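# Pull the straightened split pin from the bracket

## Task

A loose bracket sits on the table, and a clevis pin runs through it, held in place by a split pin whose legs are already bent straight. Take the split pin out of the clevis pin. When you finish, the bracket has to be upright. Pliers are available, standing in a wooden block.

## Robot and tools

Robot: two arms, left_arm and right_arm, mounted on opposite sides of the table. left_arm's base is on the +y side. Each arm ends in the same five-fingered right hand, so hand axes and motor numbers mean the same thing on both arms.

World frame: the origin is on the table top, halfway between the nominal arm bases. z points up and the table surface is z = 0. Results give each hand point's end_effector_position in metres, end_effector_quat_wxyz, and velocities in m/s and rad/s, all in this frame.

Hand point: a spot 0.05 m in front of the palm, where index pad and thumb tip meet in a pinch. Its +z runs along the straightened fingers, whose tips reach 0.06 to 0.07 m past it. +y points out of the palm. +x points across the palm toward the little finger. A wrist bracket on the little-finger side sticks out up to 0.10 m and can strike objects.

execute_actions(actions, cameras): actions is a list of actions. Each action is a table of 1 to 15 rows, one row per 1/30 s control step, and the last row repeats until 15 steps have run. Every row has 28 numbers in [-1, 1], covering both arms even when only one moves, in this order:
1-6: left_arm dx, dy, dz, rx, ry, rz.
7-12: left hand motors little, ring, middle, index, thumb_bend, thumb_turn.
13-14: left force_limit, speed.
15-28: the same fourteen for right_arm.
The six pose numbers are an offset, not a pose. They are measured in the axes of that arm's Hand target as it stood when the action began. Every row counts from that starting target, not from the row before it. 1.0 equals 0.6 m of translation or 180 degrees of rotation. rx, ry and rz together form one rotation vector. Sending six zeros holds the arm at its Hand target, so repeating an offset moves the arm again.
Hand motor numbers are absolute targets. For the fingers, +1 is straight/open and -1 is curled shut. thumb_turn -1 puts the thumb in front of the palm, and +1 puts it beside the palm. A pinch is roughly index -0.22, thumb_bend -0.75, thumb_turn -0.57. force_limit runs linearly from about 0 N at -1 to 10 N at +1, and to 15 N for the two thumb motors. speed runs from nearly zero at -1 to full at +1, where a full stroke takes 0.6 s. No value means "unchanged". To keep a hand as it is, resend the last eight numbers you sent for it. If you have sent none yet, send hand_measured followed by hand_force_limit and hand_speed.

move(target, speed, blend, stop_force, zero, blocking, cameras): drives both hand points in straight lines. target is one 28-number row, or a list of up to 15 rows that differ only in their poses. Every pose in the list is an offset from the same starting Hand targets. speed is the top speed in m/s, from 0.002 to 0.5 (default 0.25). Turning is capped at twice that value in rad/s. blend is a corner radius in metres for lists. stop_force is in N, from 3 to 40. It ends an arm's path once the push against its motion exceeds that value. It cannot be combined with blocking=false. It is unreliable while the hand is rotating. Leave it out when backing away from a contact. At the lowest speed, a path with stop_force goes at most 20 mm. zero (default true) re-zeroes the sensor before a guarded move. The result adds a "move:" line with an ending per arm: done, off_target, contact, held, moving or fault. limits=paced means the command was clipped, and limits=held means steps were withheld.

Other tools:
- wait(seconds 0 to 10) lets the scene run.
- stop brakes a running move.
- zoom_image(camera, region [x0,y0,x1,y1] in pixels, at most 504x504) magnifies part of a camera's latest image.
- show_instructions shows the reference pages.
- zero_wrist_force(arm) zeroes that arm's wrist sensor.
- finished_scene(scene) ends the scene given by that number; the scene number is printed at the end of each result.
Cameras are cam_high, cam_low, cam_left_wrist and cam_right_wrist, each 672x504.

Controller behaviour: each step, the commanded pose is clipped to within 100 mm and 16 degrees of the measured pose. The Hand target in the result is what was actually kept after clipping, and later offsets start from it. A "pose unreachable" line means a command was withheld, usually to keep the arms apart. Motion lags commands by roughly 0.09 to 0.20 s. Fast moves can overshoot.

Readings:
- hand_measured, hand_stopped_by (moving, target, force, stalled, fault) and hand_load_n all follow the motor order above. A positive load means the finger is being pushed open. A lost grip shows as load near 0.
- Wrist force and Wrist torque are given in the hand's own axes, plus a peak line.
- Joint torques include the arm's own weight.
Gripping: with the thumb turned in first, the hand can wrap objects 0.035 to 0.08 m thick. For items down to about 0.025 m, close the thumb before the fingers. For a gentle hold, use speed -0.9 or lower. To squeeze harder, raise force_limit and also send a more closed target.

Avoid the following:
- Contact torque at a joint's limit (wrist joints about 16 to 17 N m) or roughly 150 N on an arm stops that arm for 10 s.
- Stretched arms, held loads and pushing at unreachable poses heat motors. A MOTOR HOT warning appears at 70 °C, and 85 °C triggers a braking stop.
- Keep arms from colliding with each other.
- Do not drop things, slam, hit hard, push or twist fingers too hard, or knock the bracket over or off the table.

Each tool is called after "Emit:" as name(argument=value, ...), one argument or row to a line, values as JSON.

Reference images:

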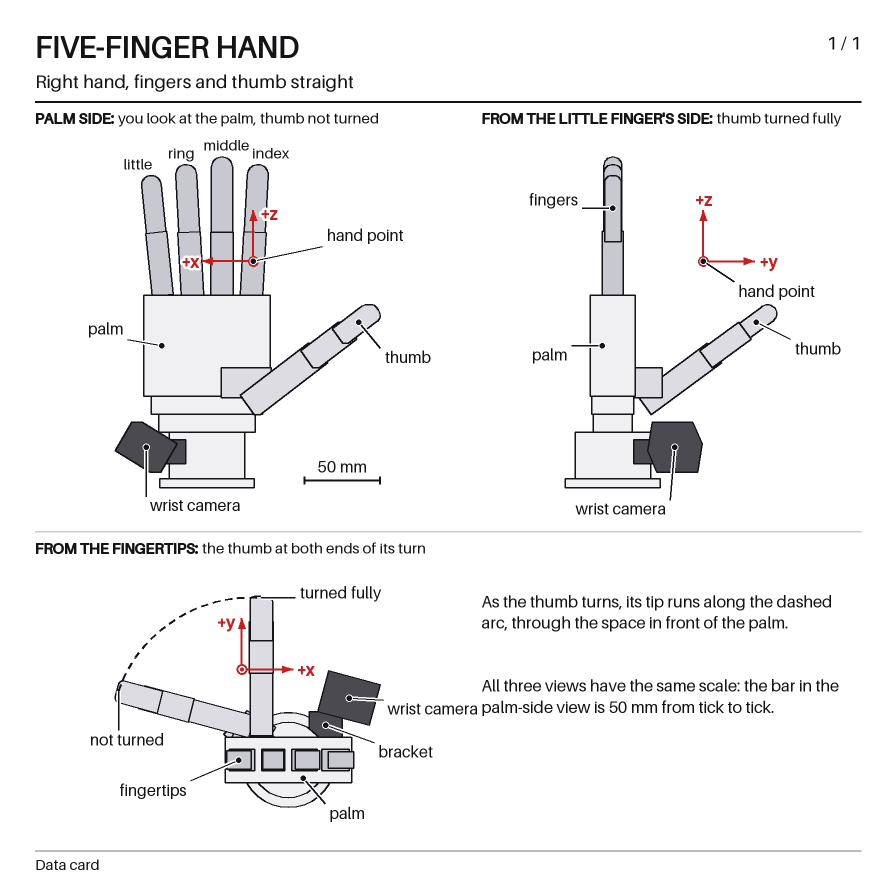

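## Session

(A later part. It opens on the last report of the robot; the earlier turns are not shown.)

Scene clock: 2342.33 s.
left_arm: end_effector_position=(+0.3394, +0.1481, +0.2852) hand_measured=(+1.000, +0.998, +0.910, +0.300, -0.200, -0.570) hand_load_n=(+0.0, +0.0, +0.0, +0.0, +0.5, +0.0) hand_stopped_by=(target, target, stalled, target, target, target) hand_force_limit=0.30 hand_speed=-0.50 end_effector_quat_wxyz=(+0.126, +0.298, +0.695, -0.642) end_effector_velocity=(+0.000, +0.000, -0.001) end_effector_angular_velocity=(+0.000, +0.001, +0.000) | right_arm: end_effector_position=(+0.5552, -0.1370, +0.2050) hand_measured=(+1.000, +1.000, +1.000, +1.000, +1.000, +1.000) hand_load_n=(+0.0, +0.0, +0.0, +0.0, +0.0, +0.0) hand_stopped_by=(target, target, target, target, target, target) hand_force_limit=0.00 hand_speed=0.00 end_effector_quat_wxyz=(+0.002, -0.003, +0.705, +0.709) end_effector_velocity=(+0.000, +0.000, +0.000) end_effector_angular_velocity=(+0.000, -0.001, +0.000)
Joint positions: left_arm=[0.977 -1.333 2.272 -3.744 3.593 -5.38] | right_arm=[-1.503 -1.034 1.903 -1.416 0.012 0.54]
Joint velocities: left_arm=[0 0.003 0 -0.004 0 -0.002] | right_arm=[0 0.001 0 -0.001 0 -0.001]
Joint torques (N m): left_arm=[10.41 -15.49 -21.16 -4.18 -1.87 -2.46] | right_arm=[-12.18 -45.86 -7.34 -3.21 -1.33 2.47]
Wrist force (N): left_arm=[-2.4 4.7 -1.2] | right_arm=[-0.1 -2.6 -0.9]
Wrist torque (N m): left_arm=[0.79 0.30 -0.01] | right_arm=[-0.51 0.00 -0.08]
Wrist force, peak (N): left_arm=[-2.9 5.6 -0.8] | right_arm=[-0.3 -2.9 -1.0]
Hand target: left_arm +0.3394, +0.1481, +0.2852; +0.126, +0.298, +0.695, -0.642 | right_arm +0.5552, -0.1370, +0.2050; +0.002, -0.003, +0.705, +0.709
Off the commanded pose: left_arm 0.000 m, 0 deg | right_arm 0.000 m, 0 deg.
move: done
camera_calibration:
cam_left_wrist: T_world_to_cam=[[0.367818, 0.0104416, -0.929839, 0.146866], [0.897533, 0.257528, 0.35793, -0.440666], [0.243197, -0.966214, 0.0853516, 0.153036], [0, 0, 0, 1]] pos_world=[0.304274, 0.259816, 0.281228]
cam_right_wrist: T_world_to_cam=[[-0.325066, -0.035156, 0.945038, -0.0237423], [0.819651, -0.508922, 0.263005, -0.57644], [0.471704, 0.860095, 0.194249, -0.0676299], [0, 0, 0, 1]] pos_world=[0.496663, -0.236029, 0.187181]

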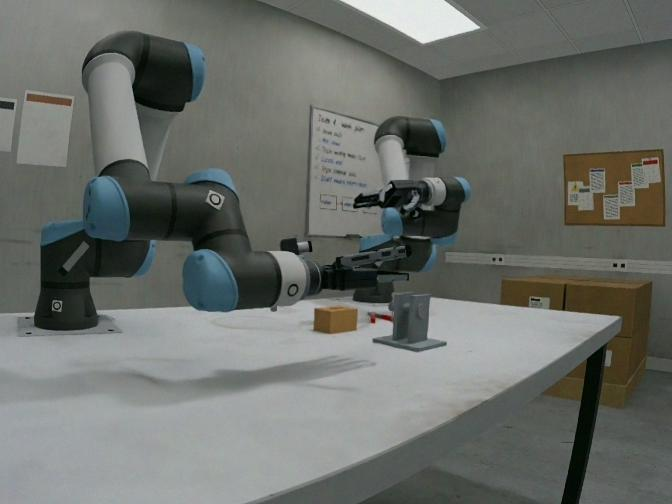

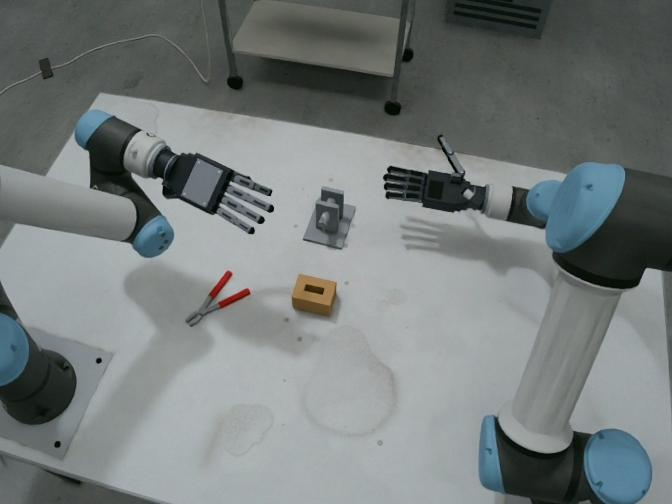

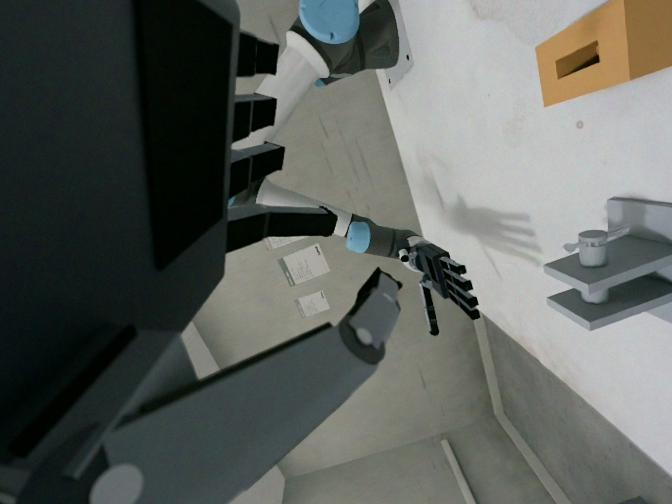

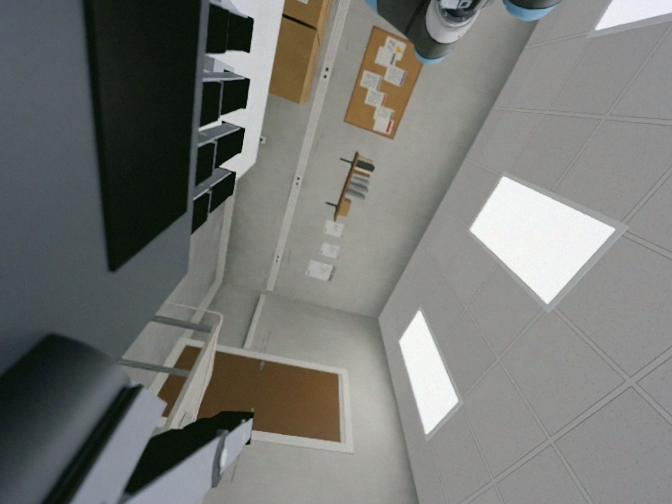

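Emit:
move(
  target=[-0.0725,0.2373,0.1493,0,-0.0813,0,1,1,1,0.3,-0.2,-0.57,0.3,-0.5,0,0,0,0,0,0,1,1,1,1,1,1,0,0],
  speed=0.12,
  cameras=["cam_high","cam_low","cam_left_wrist"],
)

Emit:
zoom_image(
  camera="cam_low",
  region=[270, 150, 390, 270],
)

Emit:
zoom_image(
  camera="cam_high",
  region=[330, 230, 480, 360],
)

Scene clock: 2357.87 s.
left_arm: end_effector_position=(+0.4371, +0.0504, +0.1798) hand_measured=(+1.000, +0.998, +0.910, +0.300, -0.200, -0.570) hand_load_n=(+0.0, +0.0, +0.0, +0.0, +0.0, +0.0) hand_stopped_by=(target, target, stalled, target, target, target) hand_force_limit=0.30 hand_speed=-0.50 end_effector_quat_wxyz=(+0.213, +0.214, +0.674, -0.675) end_effector_velocity=(+0.001, -0.001, -0.001) end_effector_angular_velocity=(-0.002, -0.001, +0.003) | right_arm: end_effector_position=(+0.5552, -0.1370, +0.2050) hand_measured=(+1.000, +1.000, +1.000, +1.000, +1.000, +1.000) hand_load_n=(+0.0, +0.0, +0.0, +0.0, +0.0, +0.0) hand_stopped_by=(target, target, target, target, target, target) hand_force_limit=0.00 hand_speed=0.00 end_effector_quat_wxyz=(+0.002, -0.003, +0.705, +0.709) end_effector_velocity=(-0.001, +0.001, +0.000) end_effector_angular_velocity=(+0.000, +0.000, +0.001)
Joint positions: left_arm=[0.864 -0.814 1.978 -4.307 3.894 -5.671] | right_arm=[-1.503 -1.034 1.903 -1.416 0.012 0.54]
Joint velocities: left_arm=[0 0.004 -0.004 -0.004 0.003 -0.001] | right_arm=[0.001 0 0 0 0 -0.001]
Joint torques (N m): left_arm=[-8.12 -34.92 -14.99 -4.3 1.45 -2.19] | right_arm=[-12.37 -46.2 -7.6 -3.27 -1.32 2.44]
Wrist force (N): left_arm=[-2.5 4.3 -1.0] | right_arm=[-0.3 -2.6 -0.9]
Wrist torque (N m): left_arm=[0.71 0.30 -0.01] | right_arm=[-0.51 0.03 -0.10]
Wrist force, peak (N): left_arm=[-2.6 5.0 -1.1] | right_arm=[-0.2 -3.0 -0.8]
Hand target: left_arm +0.4372, +0.0503, +0.1797; +0.213, +0.214, +0.674, -0.675 | right_arm +0.5552, -0.1370, +0.2050; +0.002, -0.003, +0.705, +0.709
Off the commanded pose: left_arm 0.000 m, 0 deg | right_arm 0.000 m, 0 deg.
move: done
camera_calibration:
cam_left_wrist: T_world_to_cam=[[0.371531, -0.0490375, -0.927124, 0.0148643], [0.81954, 0.486556, 0.302683, -0.432948], [0.436256, -0.872272, 0.220959, -0.0696469], [0, 0, 0, 1]] pos_world=[0.379679, 0.150631, 0.160216]
Images, in order (width x height): cam_high 672x504, cam_low 672x504, cam_left_wrist 672x504.

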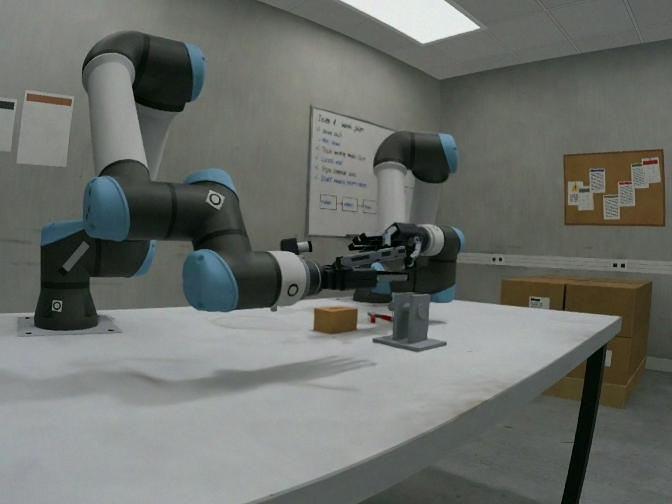

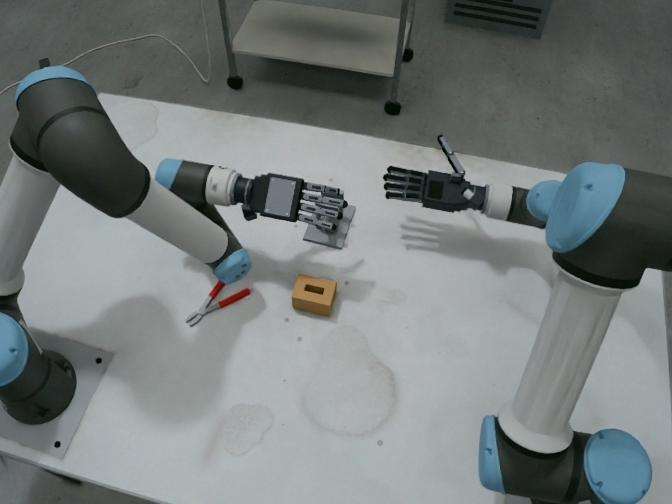

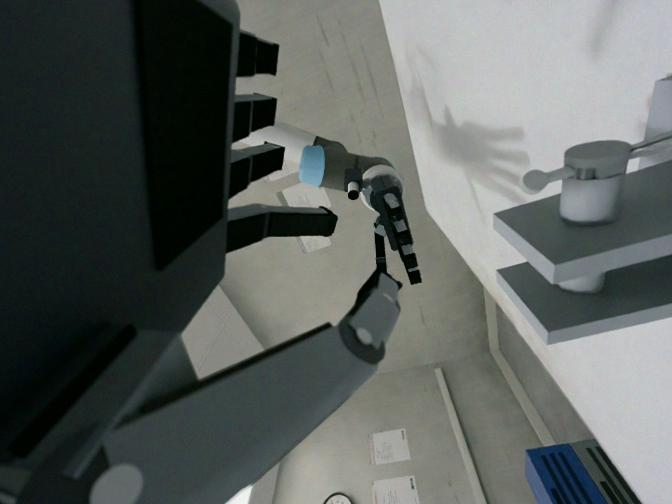

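Scaled by 4.200 from the camera's 672x504 image, which has a finer 960x720 frame.

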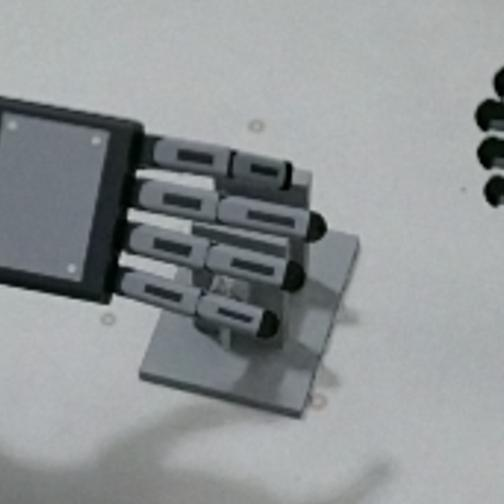

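Scaled by 3.360 from the camera's 672x504 image, which has a finer 960x720 frame.

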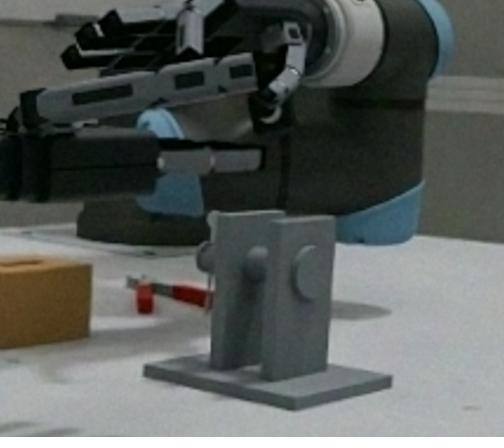

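Emit:
move(
  target=[0.0818,0.1172,0.0057,0,0,0,1,1,1,0.3,-0.2,-0.57,0.3,-0.5,0,0,0,0,0,0,1,1,1,1,1,1,0,0],
  speed=0.04,
  stop_force=4,
  cameras=["cam_high","cam_low","cam_left_wrist"],
)

Emit:
zoom_image(
  camera="cam_low",
  region=[270, 150, 390, 270],
)

Emit:
zoom_image(
  camera="cam_high",
  region=[330, 230, 480, 360],
)

Emit:
zoom_image(
  camera="cam_left_wrist",
  region=[200, 130, 500, 430],
)

Scene clock: 2373.67 s.
left_arm: end_effector_position=(+0.4373, +0.0481, +0.1262) hand_measured=(+1.000, +0.998, +0.910, +0.300, -0.200, -0.570) hand_load_n=(-0.5, +0.0, -0.5, +0.0, +0.0, +0.0) hand_stopped_by=(target, target, stalled, target, target, target) hand_force_limit=0.30 hand_speed=-0.50 end_effector_quat_wxyz=(+0.213, +0.214, +0.674, -0.675) end_effector_velocity=(+0.000, +0.000, +0.000) end_effector_angular_velocity=(+0.000, +0.000, +0.001) | right_arm: end_effector_position=(+0.5552, -0.1370, +0.2050) hand_measured=(+1.000, +1.000, +1.000, +1.000, +1.000, +1.000) hand_load_n=(+0.0, +0.0, +0.0, +0.0, +0.0, +0.0) hand_stopped_by=(target, target, target, target, target, target) hand_force_limit=0.00 hand_speed=0.00 end_effector_quat_wxyz=(+0.002, -0.003, +0.705, +0.709) end_effector_velocity=(+0.000, -0.001, +0.000) end_effector_angular_velocity=(-0.001, +0.001, -0.001)
Joint positions: left_arm=[0.861 -0.685 1.947 -4.405 3.897 -5.671] | right_arm=[-1.503 -1.034 1.903 -1.416 0.012 0.54]
Joint velocities: left_arm=[0 0 0 0 0.001 0] | right_arm=[-0.002 0 0 0.001 -0.001 0.001]
Joint torques (N m): left_arm=[1.49 -43.12 -6.4 -1.59 0.04 0.11] | right_arm=[-12.21 -45.96 -7.61 -3.08 -1.3 2.35]
Wrist force (N): left_arm=[-2.4 4.5 -0.9] | right_arm=[-0.3 -2.5 -1.0]
Wrist torque (N m): left_arm=[0.73 0.28 0.00] | right_arm=[-0.49 0.04 -0.09]
Wrist force, peak (N): left_arm=[-1.8 5.2 -1.1] | right_arm=[-0.2 -3.0 -0.9]
Hand target: left_arm +0.4373, +0.0481, +0.1262; +0.213, +0.214, +0.674, -0.675 | right_arm +0.5552, -0.1370, +0.2050; +0.002, -0.003, +0.705, +0.709
Off the commanded pose: left_arm 0.032 m, 0 deg | right_arm 0.000 m, 0 deg.
FORCE FAULT: contact force on the left arm reached its limit, and that arm stopped. The contact can be on any part of that arm, not only on its tool. That arm's remaining commands of this call were not run. That arm is still stopped at the end of this call. That arm stays stopped for about 10 more seconds. Until then a move that you send moves the other arm only, and its call returns only when the move has ended. Once the stop has ended, the next robot result says so. If the stop ends while you think or write, that arm runs what you send next, counted from its Hand target as the stop leaves it. While its stop runs, an arm, its gripper or tool too, takes no new command. Until it ends, the stop uses up actions while you think or wait. An arm that is not stopped still takes commands.
move: fault (left_arm)
camera_calibration:
cam_left_wrist: T_world_to_cam=[[0.371336, -0.0486946, -0.927221, -0.034896], [0.819536, 0.486579, 0.302657, -0.41582], [0.436429, -0.872278, 0.220592, -0.0599043], [0, 0, 0, 1]] pos_world=[0.379882, 0.148377, 0.106709]
Images, in order (width x height): cam_high 672x504, cam_low 672x504, cam_left_wrist 672x504.

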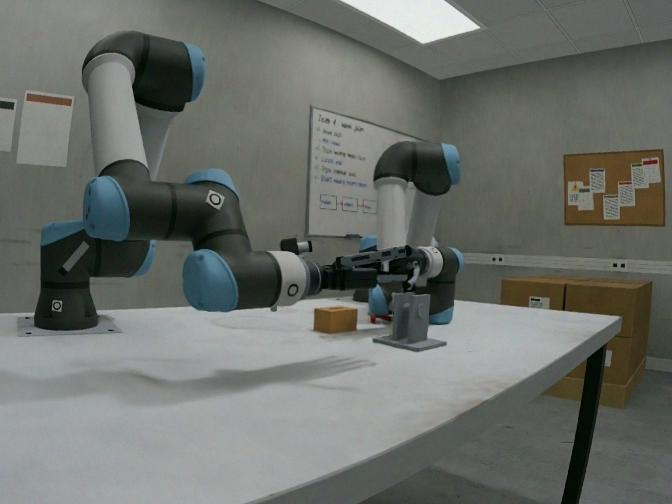

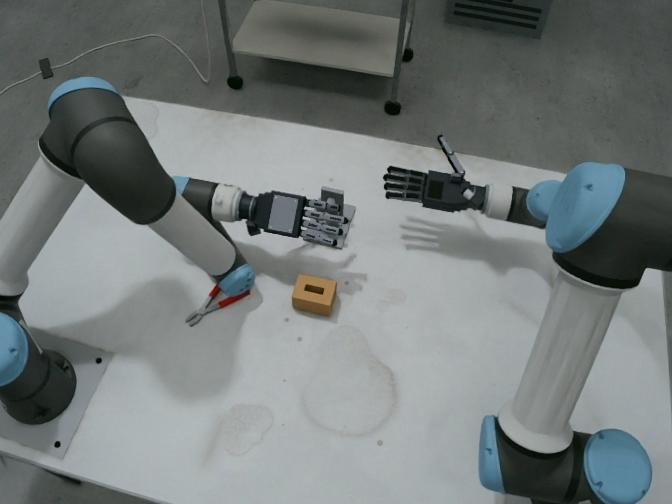

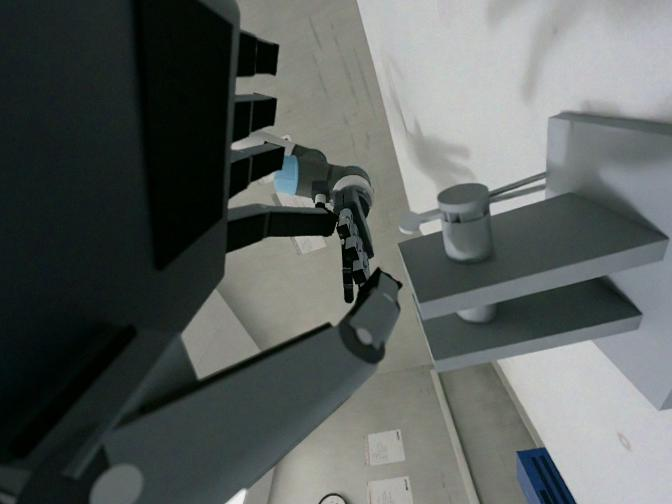

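Scaled by 4.200 from the camera's 672x504 image, which has a finer 960x720 frame.

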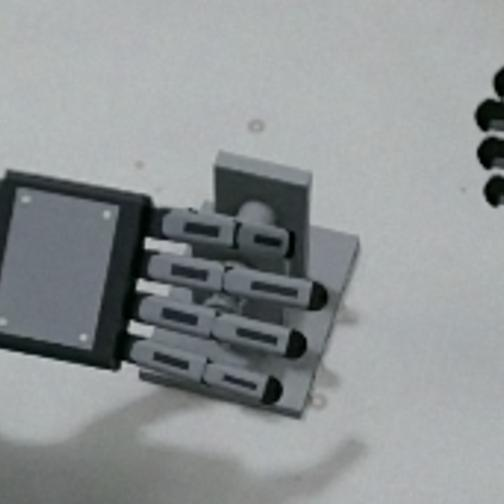

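Scaled by 3.360 from the camera's 672x504 image, which has a finer 960x720 frame.

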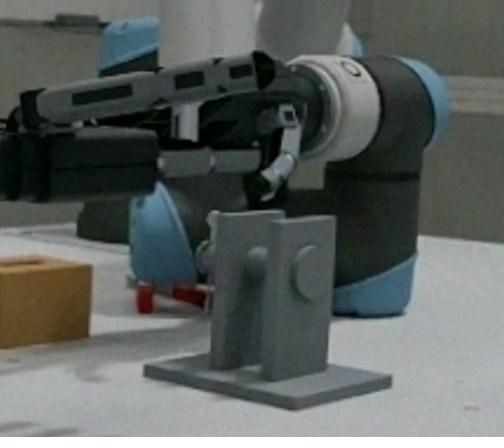

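Scaled by 1.680 from the camera's 672x504 image, which has a finer 960x720 frame.

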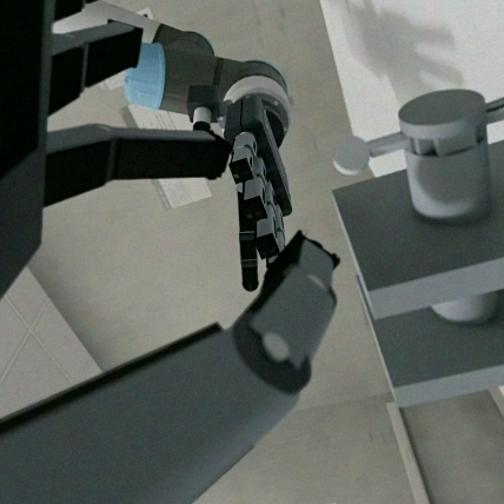

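Emit:
wait(
  seconds=8,
  cameras=[],
)

Emit:
move(
  target=[-0.048,-0.068,0,0,0,0,1,1,1,0.3,-0.2,-0.57,0.3,-0.5,0,0,0,0,0,0,1,1,1,1,1,1,0,0],
  speed=0.1,
  cameras=[],
)

Emit:
move(
  target=[0,0,0,-0.0772,0.0544,0,1,1,1,0.3,-0.2,-0.57,0.3,-0.5,0,0,0,0,0,0,1,1,1,1,1,1,0,0],
  speed=0.1,
  cameras=["cam_high","cam_low","cam_left_wrist"],
)

Emit:
zoom_image(
  camera="cam_low",
  region=[200, 150, 340, 290],
)

Scene clock: 2401.93 s.
left_arm: end_effector_position=(+0.4373, +0.0481, +0.1262) hand_measured=(+1.000, +0.998, +0.910, +0.300, -0.200, -0.570) hand_load_n=(+0.0, +0.0, +0.0, +0.0, +0.0, +0.0) hand_stopped_by=(target, target, stalled, target, target, target) hand_force_limit=0.30 hand_speed=-0.50 end_effector_quat_wxyz=(+0.213, +0.214, +0.674, -0.675) end_effector_velocity=(+0.000, +0.000, +0.001) end_effector_angular_velocity=(-0.002, -0.002, -0.001) | right_arm: end_effector_position=(+0.5552, -0.1370, +0.2050) hand_measured=(+1.000, +1.000, +1.000, +1.000, +1.000, +1.000) hand_load_n=(+0.0, +0.0, +0.0, +0.0, +0.0, +0.0) hand_stopped_by=(target, target, target, target, target, target) hand_force_limit=0.00 hand_speed=0.00 end_effector_quat_wxyz=(+0.002, -0.003, +0.705, +0.709) end_effector_velocity=(+0.000, +0.000, +0.000) end_effector_angular_velocity=(+0.000, -0.002, +0.000)
Joint positions: left_arm=[0.861 -0.685 1.947 -4.405 3.897 -5.671] | right_arm=[-1.503 -1.034 1.903 -1.416 0.012 0.54]
Joint velocities: left_arm=[-0.001 -0.001 0 -0.001 -0.001 0] | right_arm=[0 0 0 -0.001 0.001 -0.001]
Joint torques (N m): left_arm=[1.7 -46.02 -6.87 -1.22 0.04 0.23] | right_arm=[-12.16 -45.77 -11.24 -2.54 -1.06 2.37]
Wrist force (N): left_arm=[-2.1 4.6 -1.1] | right_arm=[-0.1 -2.5 -0.8]
Wrist torque (N m): left_arm=[0.74 0.23 0.02] | right_arm=[-0.51 0.00 -0.08]
Wrist force, peak (N): left_arm=[-2.5 4.7 -1.0] | right_arm=[-0.3 -3.0 -1.1]
Hand target: left_arm +0.4373, +0.0481, +0.1262; +0.213, +0.214, +0.674, -0.675 | right_arm +0.5552, -0.1370, +0.2050; +0.002, -0.003, +0.705, +0.709
Off the commanded pose: left_arm 0.032 m, 0 deg | right_arm 0.000 m, 0 deg.
FORCE FAULT, CONTINUED: the left arm's stop, for the force fault that an earlier result reported, is over. The rest of the stop counts as 19 of the actions that you can send in this scene. That arm now holds where it stands, not its last command. That arm accepts commands again.
wait: 8.00 s; at rest from the start
No camera images: "cameras" was empty.

Scene clock: 2403.03 s.
left_arm: end_effector_position=(+0.4374, +0.0481, +0.1761) hand_measured=(+1.000, +0.998, +0.910, +0.300, -0.200, -0.570) hand_load_n=(+0.0, +0.0, +0.5, +0.0, +0.0, +0.0) hand_stopped_by=(target, target, stalled, target, target, target) hand_force_limit=0.30 hand_speed=-0.50 end_effector_quat_wxyz=(+0.213, +0.214, +0.674, -0.675) end_effector_velocity=(+0.000, +0.000, +0.002) end_effector_angular_velocity=(+0.000, +0.000, +0.000) | right_arm: end_effector_position=(+0.5552, -0.1370, +0.2050) hand_measured=(+1.000, +1.000, +1.000, +1.000, +1.000, +1.000) hand_load_n=(+0.0, +0.0, +0.0, +0.0, +0.0, +0.0) hand_stopped_by=(target, target, target, target, target, target) hand_force_limit=0.00 hand_speed=0.00 end_effector_quat_wxyz=(+0.002, -0.003, +0.705, +0.709) end_effector_velocity=(+0.000, +0.000, +0.000) end_effector_angular_velocity=(+0.000, -0.001, +0.000)
Joint positions: left_arm=[0.861 -0.804 1.973 -4.312 3.897 -5.671] | right_arm=[-1.503 -1.034 1.903 -1.416 0.012 0.54]
Joint velocities: left_arm=[0 -0.005 0.001 0.005 0 0] | right_arm=[0 0 0 0.001 -0.001 -0.001]
Joint torques (N m): left_arm=[11.44 -51.66 -1.31 1.08 -1.14 2.98] | right_arm=[-11.61 -45.93 -10.78 -2.89 -1.02 2.44]
Wrist force (N): left_arm=[-2.3 4.4 -0.9] | right_arm=[-0.1 -2.6 -0.8]
Wrist torque (N m): left_arm=[0.71 0.26 0.00] | right_arm=[-0.52 0.01 -0.09]
Wrist force, peak (N): left_arm=[-2.2 5.0 -0.9] | right_arm=[-0.3 -2.8 -1.0]
Hand target: left_arm +0.4374, +0.0481, +0.1762; +0.213, +0.214, +0.674, -0.675 | right_arm +0.5552, -0.1370, +0.2050; +0.002, -0.003, +0.705, +0.709
Off the commanded pose: left_arm 0.000 m, 0 deg | right_arm 0.000 m, 0 deg.
move: done
No camera images: "cameras" was empty.

Scene clock: 2405.20 s.
left_arm: end_effector_position=(+0.4374, +0.0481, +0.1764) hand_measured=(+1.000, +0.998, +0.910, +0.300, -0.200, -0.570) hand_load_n=(+0.0, +0.0, +0.0, +0.0, +0.0, +0.0) hand_stopped_by=(target, target, stalled, target, target, target) hand_force_limit=0.30 hand_speed=-0.50 end_effector_quat_wxyz=(+0.179, +0.243, +0.766, -0.568) end_effector_velocity=(+0.000, +0.000, -0.001) end_effector_angular_velocity=(+0.003, +0.002, -0.001) | right_arm: end_effector_position=(+0.5552, -0.1370, +0.2050) hand_measured=(+1.000, +1.000, +1.000, +1.000, +1.000, +1.000) hand_load_n=(+0.0, +0.0, +0.0, +0.0, +0.0, +0.0) hand_stopped_by=(target, target, target, target, target, target) hand_force_limit=0.00 hand_speed=0.00 end_effector_quat_wxyz=(+0.002, -0.003, +0.705, +0.709) end_effector_velocity=(+0.000, +0.000, +0.000) end_effector_angular_velocity=(+0.000, -0.001, -0.001)
Joint positions: left_arm=[0.83 -1.026 2.066 -3.776 3.971 -5.388] | right_arm=[-1.503 -1.034 1.903 -1.417 0.012 0.54]
Joint velocities: left_arm=[0 0 0 0.003 0 0.001] | right_arm=[-0.001 0 0 -0.002 0 0]
Joint torques (N m): left_arm=[-8.73 -45.72 -4.64 0.43 0.98 2.49] | right_arm=[-12.16 -45.79 -9.83 -3.27 -0.91 2.39]
Wrist force (N): left_arm=[-2.3 4.6 -1.0] | right_arm=[-0.2 -2.6 -1.0]
Wrist torque (N m): left_arm=[0.77 0.27 0.02] | right_arm=[-0.50 0.02 -0.09]
Wrist force, peak (N): left_arm=[-2.7 4.7 -0.9] | right_arm=[-0.1 -2.9 -1.0]
Hand target: left_arm +0.4374, +0.0481, +0.1764; +0.179, +0.243, +0.766, -0.568 | right_arm +0.5552, -0.1370, +0.2050; +0.002, -0.003, +0.705, +0.709
Off the commanded pose: left_arm 0.000 m, 0 deg | right_arm 0.000 m, 0 deg.
move: done
camera_calibration:
cam_left_wrist: T_world_to_cam=[[0.371296, 0.223947, -0.901104, -0.00614216], [0.819684, 0.376842, 0.431402, -0.448593], [0.436185, -0.898798, -0.0436458, -0.0230755], [0, 0, 0, 1]] pos_world=[0.380051, 0.149684, 0.186982]
Images, in order (width x height): cam_high 672x504, cam_low 672x504, cam_left_wrist 672x504.

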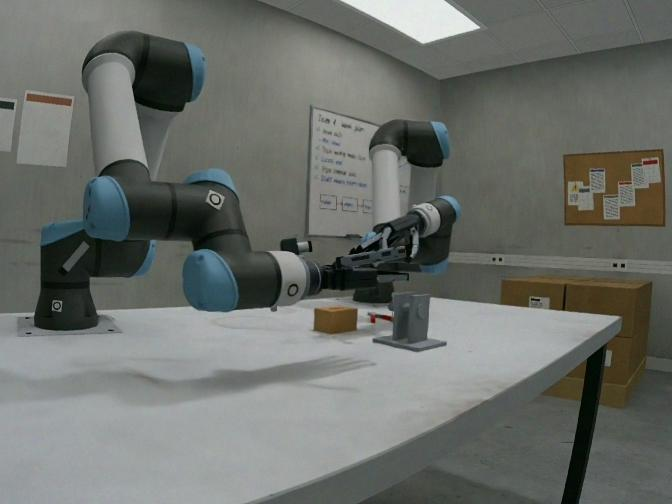

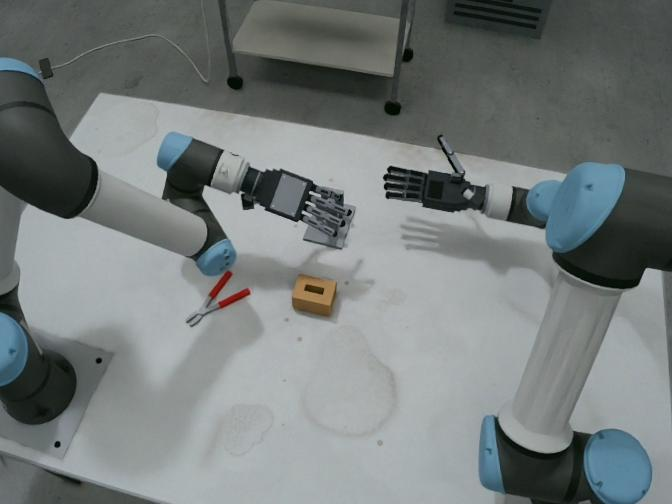

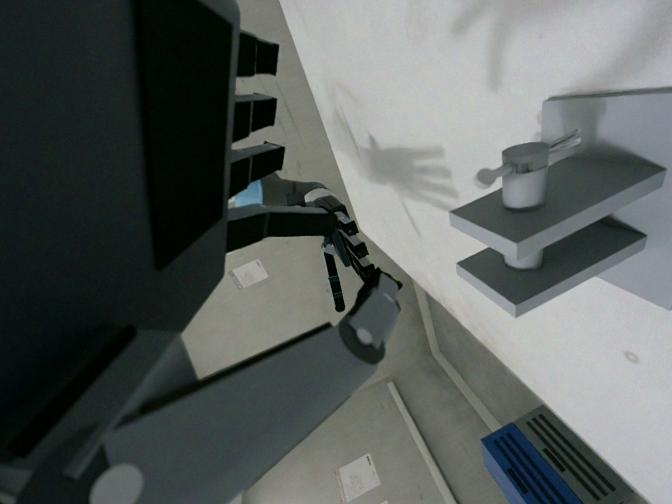

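Scaled by 3.600 from the camera's 672x504 image, which has a finer 960x720 frame.

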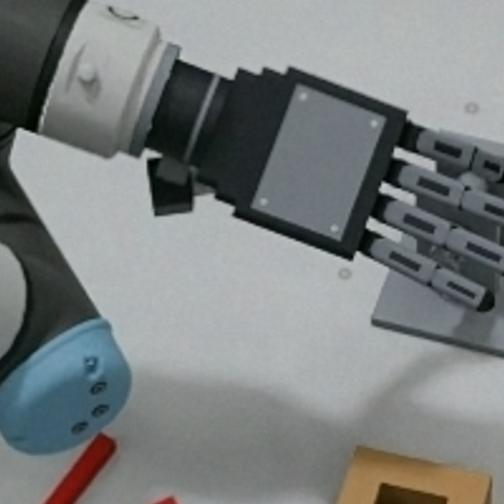

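Emit:
move(
  target=[0.0482,0.0655,0.0267,0,0,0,1,1,1,0.3,-0.2,-0.57,0.3,-0.5,0,0,0,0,0,0,1,1,1,1,1,1,0,0],
  speed=0.04,
  stop_force=4,
  cameras=["cam_high","cam_low","cam_left_wrist"],
)

Emit:
zoom_image(
  camera="cam_low",
  region=[270, 150, 390, 270],
)

Emit:
zoom_image(
  camera="cam_high",
  region=[330, 230, 480, 360],
)

Emit:
zoom_image(
  camera="cam_left_wrist",
  region=[200, 130, 500, 430],
)

Scene clock: 2417.07 s.
left_arm: end_effector_position=(+0.4364, +0.0470, +0.1250) hand_measured=(+1.000, +0.998, +0.910, +0.300, -0.200, -0.570) hand_load_n=(+0.0, -0.5, +0.0, +0.0, +0.0, +0.0) hand_stopped_by=(target, target, stalled, target, target, target) hand_force_limit=0.30 hand_speed=-0.50 end_effector_quat_wxyz=(+0.179, +0.243, +0.766, -0.568) end_effector_velocity=(+0.000, +0.000, -0.001) end_effector_angular_velocity=(+0.001, +0.001, +0.000) | right_arm: end_effector_position=(+0.5552, -0.1370, +0.2050) hand_measured=(+1.000, +1.000, +1.000, +1.000, +1.000, +1.000) hand_load_n=(-0.5, +0.0, +0.0, +0.0, +0.0, +0.0) hand_stopped_by=(target, target, target, target, target, target) hand_force_limit=0.00 hand_speed=0.00 end_effector_quat_wxyz=(+0.002, -0.003, +0.705, +0.709) end_effector_velocity=(+0.000, +0.000, +0.000) end_effector_angular_velocity=(+0.000, +0.001, +0.000)
Joint positions: left_arm=[0.826 -0.904 2.067 -3.9 3.974 -5.39] | right_arm=[-1.503 -1.034 1.903 -1.417 0.012 0.54]
Joint velocities: left_arm=[0 0.002 0 0 0 0] | right_arm=[0 0 0 0.001 0 0]
Joint torques (N m): left_arm=[-8.04 -33.34 -18.07 -5.12 0.98 -2.44] | right_arm=[-12.01 -45.84 -7.38 -3.14 -0.92 2.5]
Wrist force (N): left_arm=[-2.2 4.6 -1.3] | right_arm=[-0.1 -2.5 -1.1]
Wrist torque (N m): left_arm=[0.79 0.27 0.05] | right_arm=[-0.49 0.02 -0.08]
Wrist force, peak (N): left_arm=[-2.6 4.9 -1.1] | right_arm=[-0.2 -2.9 -1.0]
Hand target: left_arm +0.4364, +0.0470, +0.1250; +0.179, +0.243, +0.766, -0.568 | right_arm +0.5552, -0.1370, +0.2050; +0.002, -0.003, +0.705, +0.709
Off the commanded pose: left_arm 0.000 m, 0 deg | right_arm 0.000 m, 0 deg.
move: done
camera_calibration:
cam_left_wrist: T_world_to_cam=[[0.371299, 0.224121, -0.901059, -0.0518306], [0.819689, 0.376744, 0.431478, -0.425137], [0.436172, -0.898795, -0.043825, -0.0258164], [0, 0, 0, 1]] pos_world=[0.378985, 0.14858, 0.135603]
Images, in order (width x height): cam_high 672x504, cam_low 672x504, cam_left_wrist 672x504.

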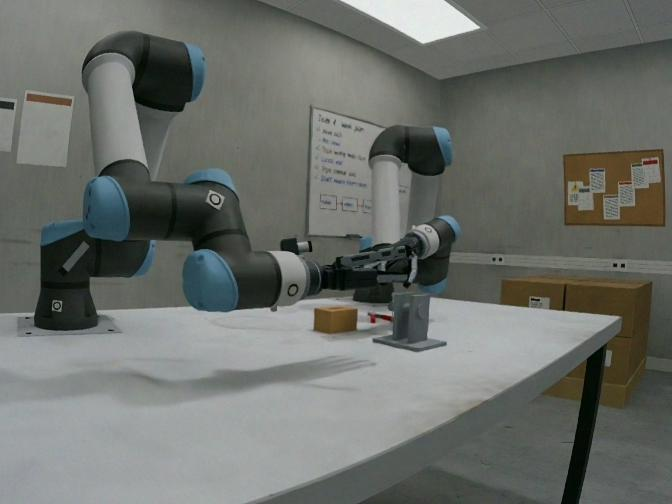

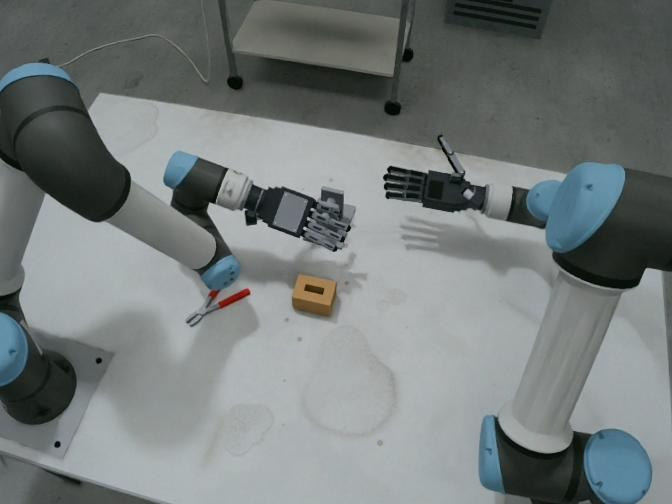

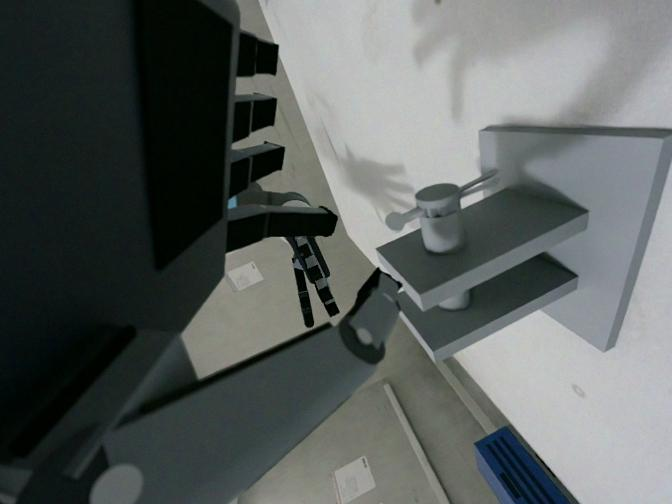

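Scaled by 4.200 from the camera's 672x504 image, which has a finer 960x720 frame.

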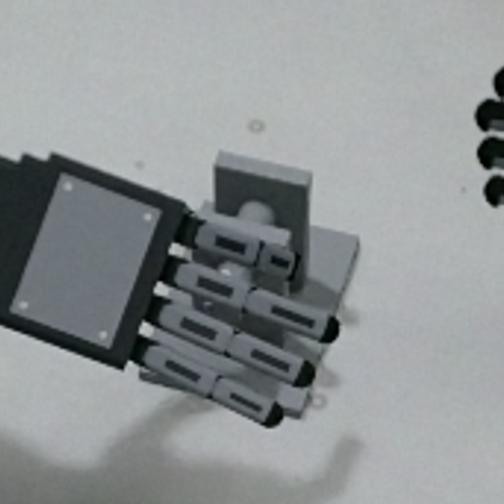

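Scaled by 3.360 from the camera's 672x504 image, which has a finer 960x720 frame.

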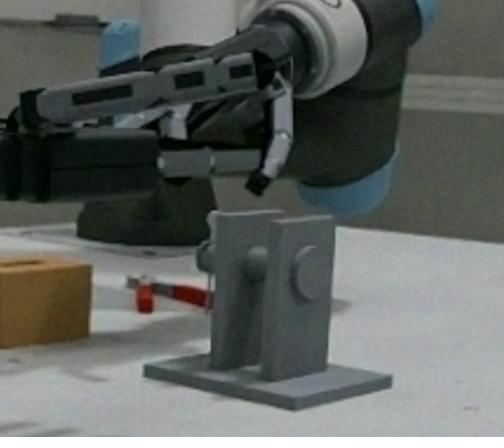

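Scaled by 1.680 from the camera's 672x504 image, which has a finer 960x720 frame.

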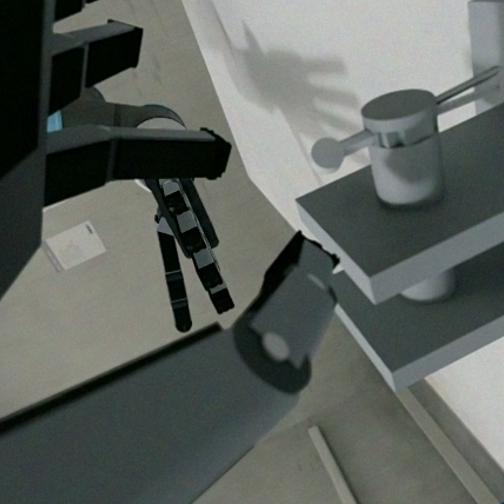

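Emit:
move(
  target=[0.0283,0.0345,0.0137,0,0,0,1,1,1,0.2,-0.4,-0.57,0.3,-0.5,0,0,0,0,0,0,1,1,1,1,1,1,0,0],
  speed=0.03,
  stop_force=4,
  cameras=["cam_high","cam_low","cam_left_wrist"],
)

Emit:
zoom_image(
  camera="cam_high",
  region=[330, 230, 480, 360],
)

Emit:
zoom_image(
  camera="cam_left_wrist",
  region=[200, 130, 500, 430],
)

Scene clock: 2430.53 s.
left_arm: end_effector_position=(+0.4344, +0.0469, +0.0970) hand_measured=(+1.000, +0.998, +0.910, +0.200, -0.400, -0.570) hand_load_n=(+0.0, -0.5, +0.0, +0.0, +0.0, +0.0) hand_stopped_by=(target, target, stalled, target, target, target) hand_force_limit=0.30 hand_speed=-0.50 end_effector_quat_wxyz=(+0.179, +0.243, +0.766, -0.568) end_effector_velocity=(+0.000, +0.000, -0.001) end_effector_angular_velocity=(+0.002, +0.002, +0.000) | right_arm: end_effector_position=(+0.5552, -0.1370, +0.2050) hand_measured=(+1.000, +1.000, +1.000, +1.000, +1.000, +1.000) hand_load_n=(+0.0, +0.0, +0.0, +0.0, +0.0, +0.0) hand_stopped_by=(target, target, target, target, target, target) hand_force_limit=0.00 hand_speed=0.00 end_effector_quat_wxyz=(+0.002, -0.003, +0.705, +0.709) end_effector_velocity=(+0.000, +0.000, +0.000) end_effector_angular_velocity=(+0.000, -0.002, +0.000)
Joint positions: left_arm=[0.823 -0.836 2.064 -3.966 3.977 -5.391] | right_arm=[-1.503 -1.034 1.903 -1.417 0.012 0.54]
Joint velocities: left_arm=[0 0.001 0.001 0.001 0 0] | right_arm=[0 -0.001 0 0 0 -0.001]
Joint torques (N m): left_arm=[-8.92 -34.06 -15.47 -5.09 1.13 -2.44] | right_arm=[-11.86 -45.75 -8.11 -3.14 -0.86 2.47]
Wrist force (N): left_arm=[-2.8 4.6 -1.4] | right_arm=[-0.2 -2.7 -1.0]
Wrist torque (N m): left_arm=[0.79 0.36 0.00] | right_arm=[-0.53 0.01 -0.09]
Wrist force, peak (N): left_arm=[-2.6 5.0 -1.1] | right_arm=[-0.3 -2.9 -0.9]
Hand target: left_arm +0.4344, +0.0469, +0.0970; +0.179, +0.243, +0.766, -0.568 | right_arm +0.5552, -0.1370, +0.2050; +0.002, -0.003, +0.705, +0.709
Off the commanded pose: left_arm 0.000 m, 0 deg | right_arm 0.000 m, 0 deg.
move: done
camera_calibration:
cam_left_wrist: T_world_to_cam=[[0.371297, 0.22412, -0.90106, -0.0762786], [0.819691, 0.376744, 0.431475, -0.4114], [0.436171, -0.898796, -0.0438247, -0.0262364], [0, 0, 0, 1]] pos_world=[0.376986, 0.148507, 0.107627]
Images, in order (width x height): cam_high 672x504, cam_low 672x504, cam_left_wrist 672x504.

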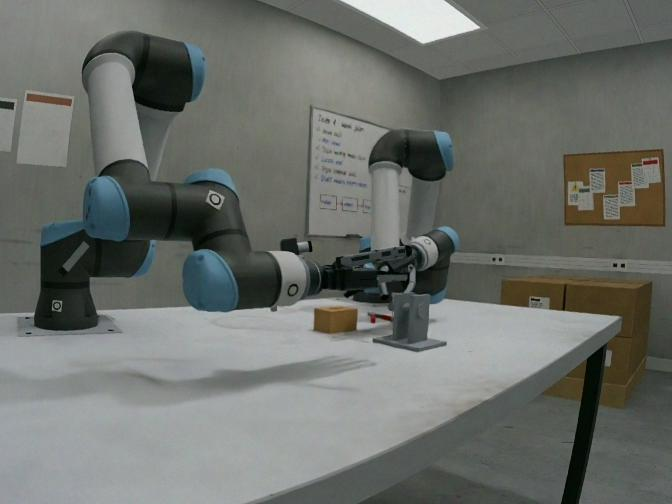

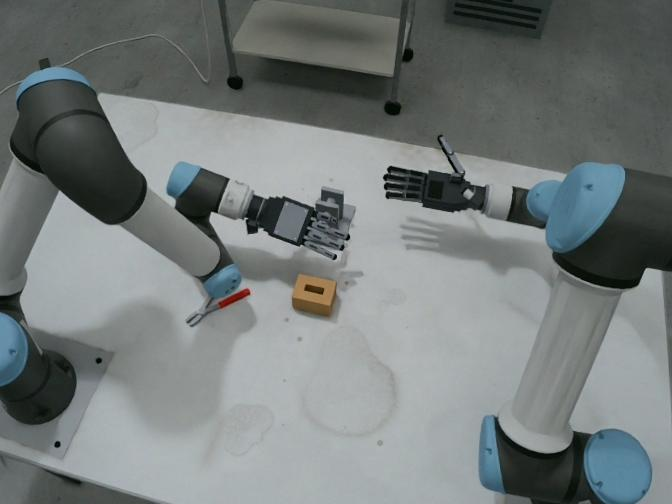

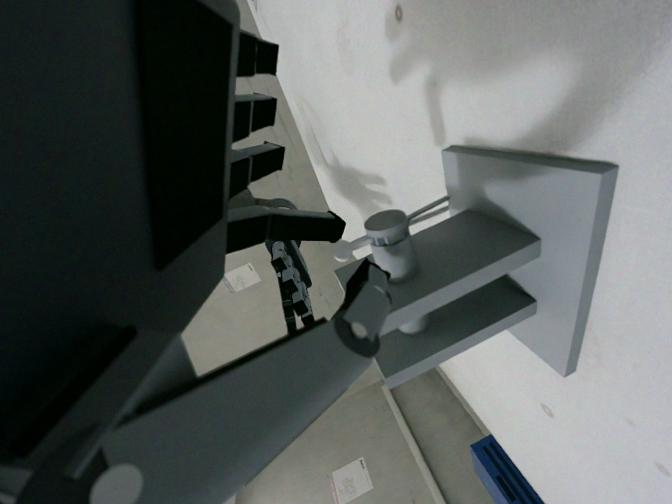

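Scaled by 3.360 from the camera's 672x504 image, which has a finer 960x720 frame.

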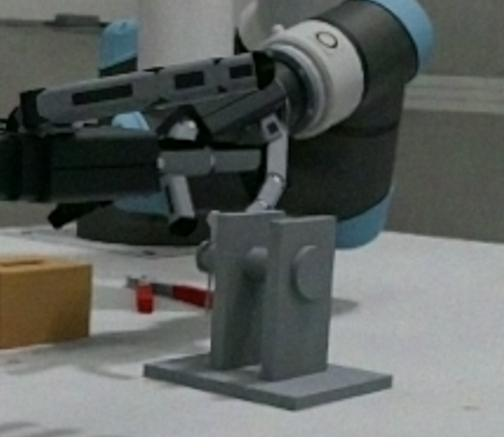

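Scaled by 1.680 from the camera's 672x504 image, which has a finer 960x720 frame.

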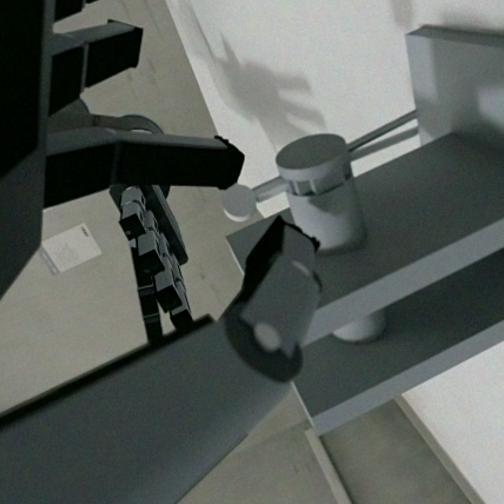

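Emit:
move(
  target=[0,0,0,0,0,0,1,1,1,-0.25,-0.5,-0.57,-0.6,-0.8,0,0,0,0,0,0,1,1,1,1,1,1,0,0],
  cameras=["cam_high","cam_left_wrist"],
)

Emit:
zoom_image(
  camera="cam_left_wrist",
  region=[280, 180, 460, 360],
)

Emit:
zoom_image(
  camera="cam_high",
  region=[370, 260, 450, 340],
)

Scene clock: 2435.97 s.
left_arm: end_effector_position=(+0.4344, +0.0469, +0.0970) hand_measured=(+1.000, +0.998, +0.910, -0.042, -0.500, -0.570) hand_load_n=(+0.0, +0.0, +0.0, +1.5, +0.0, +0.0) hand_stopped_by=(target, target, stalled, force, target, target) hand_force_limit=-0.60 hand_speed=-0.80 end_effector_quat_wxyz=(+0.179, +0.243, +0.766, -0.568) end_effector_velocity=(+0.000, +0.000, -0.001) end_effector_angular_velocity=(+0.000, +0.000, +0.000) | right_arm: end_effector_position=(+0.5552, -0.1370, +0.2050) hand_measured=(+1.000, +1.000, +1.000, +1.000, +1.000, +1.000) hand_load_n=(+0.0, -0.5, +0.0, +0.0, +0.0, +0.0) hand_stopped_by=(target, target, target, target, target, target) hand_force_limit=0.00 hand_speed=0.00 end_effector_quat_wxyz=(+0.002, -0.003, +0.705, +0.709) end_effector_velocity=(+0.000, +0.000, +0.000) end_effector_angular_velocity=(+0.000, +0.001, +0.001)
Joint positions: left_arm=[0.823 -0.836 2.064 -3.966 3.977 -5.391] | right_arm=[-1.503 -1.034 1.903 -1.417 0.012 0.54]
Joint velocities: left_arm=[0 0.001 0.001 -0.001 0 0] | right_arm=[0 0 0 0 0 0.001]
Joint torques (N m): left_arm=[-4.65 -33.89 -12.75 -4.94 1.07 -2.57] | right_arm=[-11.8 -45.81 -7.85 -3.24 -0.76 2.47]
Wrist force (N): left_arm=[-2.6 4.3 0.4] | right_arm=[-0.2 -2.7 -0.9]
Wrist torque (N m): left_arm=[0.77 0.30 0.02] | right_arm=[-0.52 0.01 -0.09]
Wrist force, peak (N): left_arm=[-2.9 4.9 -1.4] | right_arm=[-0.4 -3.0 -0.9]
Hand target: left_arm +0.4344, +0.0469, +0.0970; +0.179, +0.243, +0.766, -0.568 | right_arm +0.5552, -0.1370, +0.2050; +0.002, -0.003, +0.705, +0.709
Off the commanded pose: left_arm 0.000 m, 0 deg | right_arm 0.000 m, 0 deg.
move: done
camera_calibration:
cam_left_wrist: T_world_to_cam=[[0.371301, 0.224113, -0.90106, -0.076275], [0.819699, 0.376727, 0.431474, -0.41139], [0.436153, -0.898805, -0.0438262, -0.0262323], [0, 0, 0, 1]] pos_world=[0.376978, 0.148498, 0.107626]
Images, in order (width x height): cam_high 672x504, cam_left_wrist 672x504.

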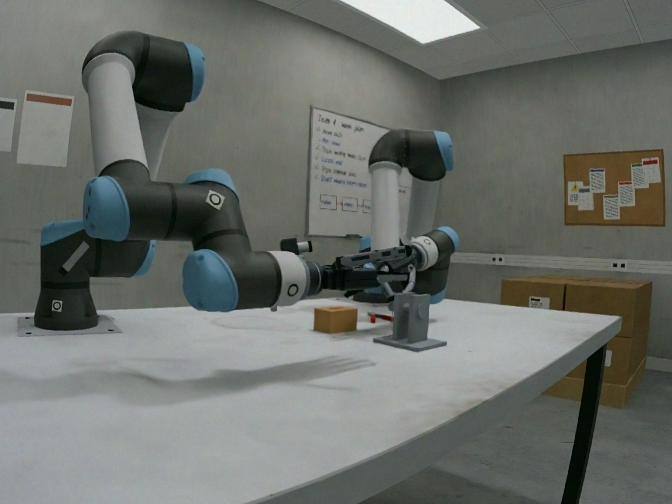

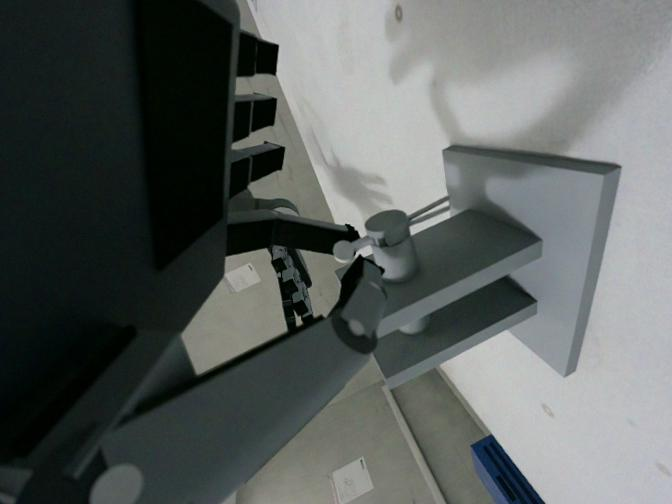

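Scaled by 2.800 from the camera's 672x504 image, which has a finer 960x720 frame.

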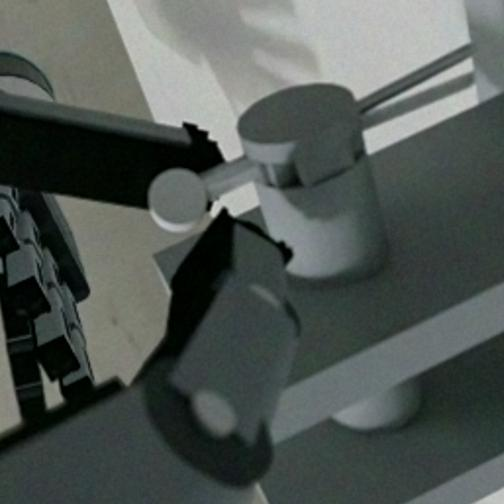

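Scaled by 6.300 from the camera's 672x504 image, which has a finer 960x720 frame.

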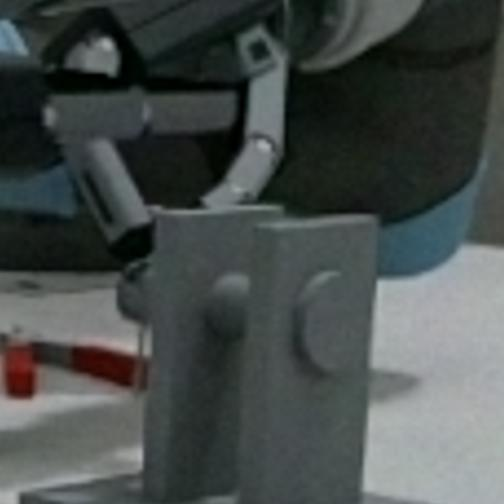

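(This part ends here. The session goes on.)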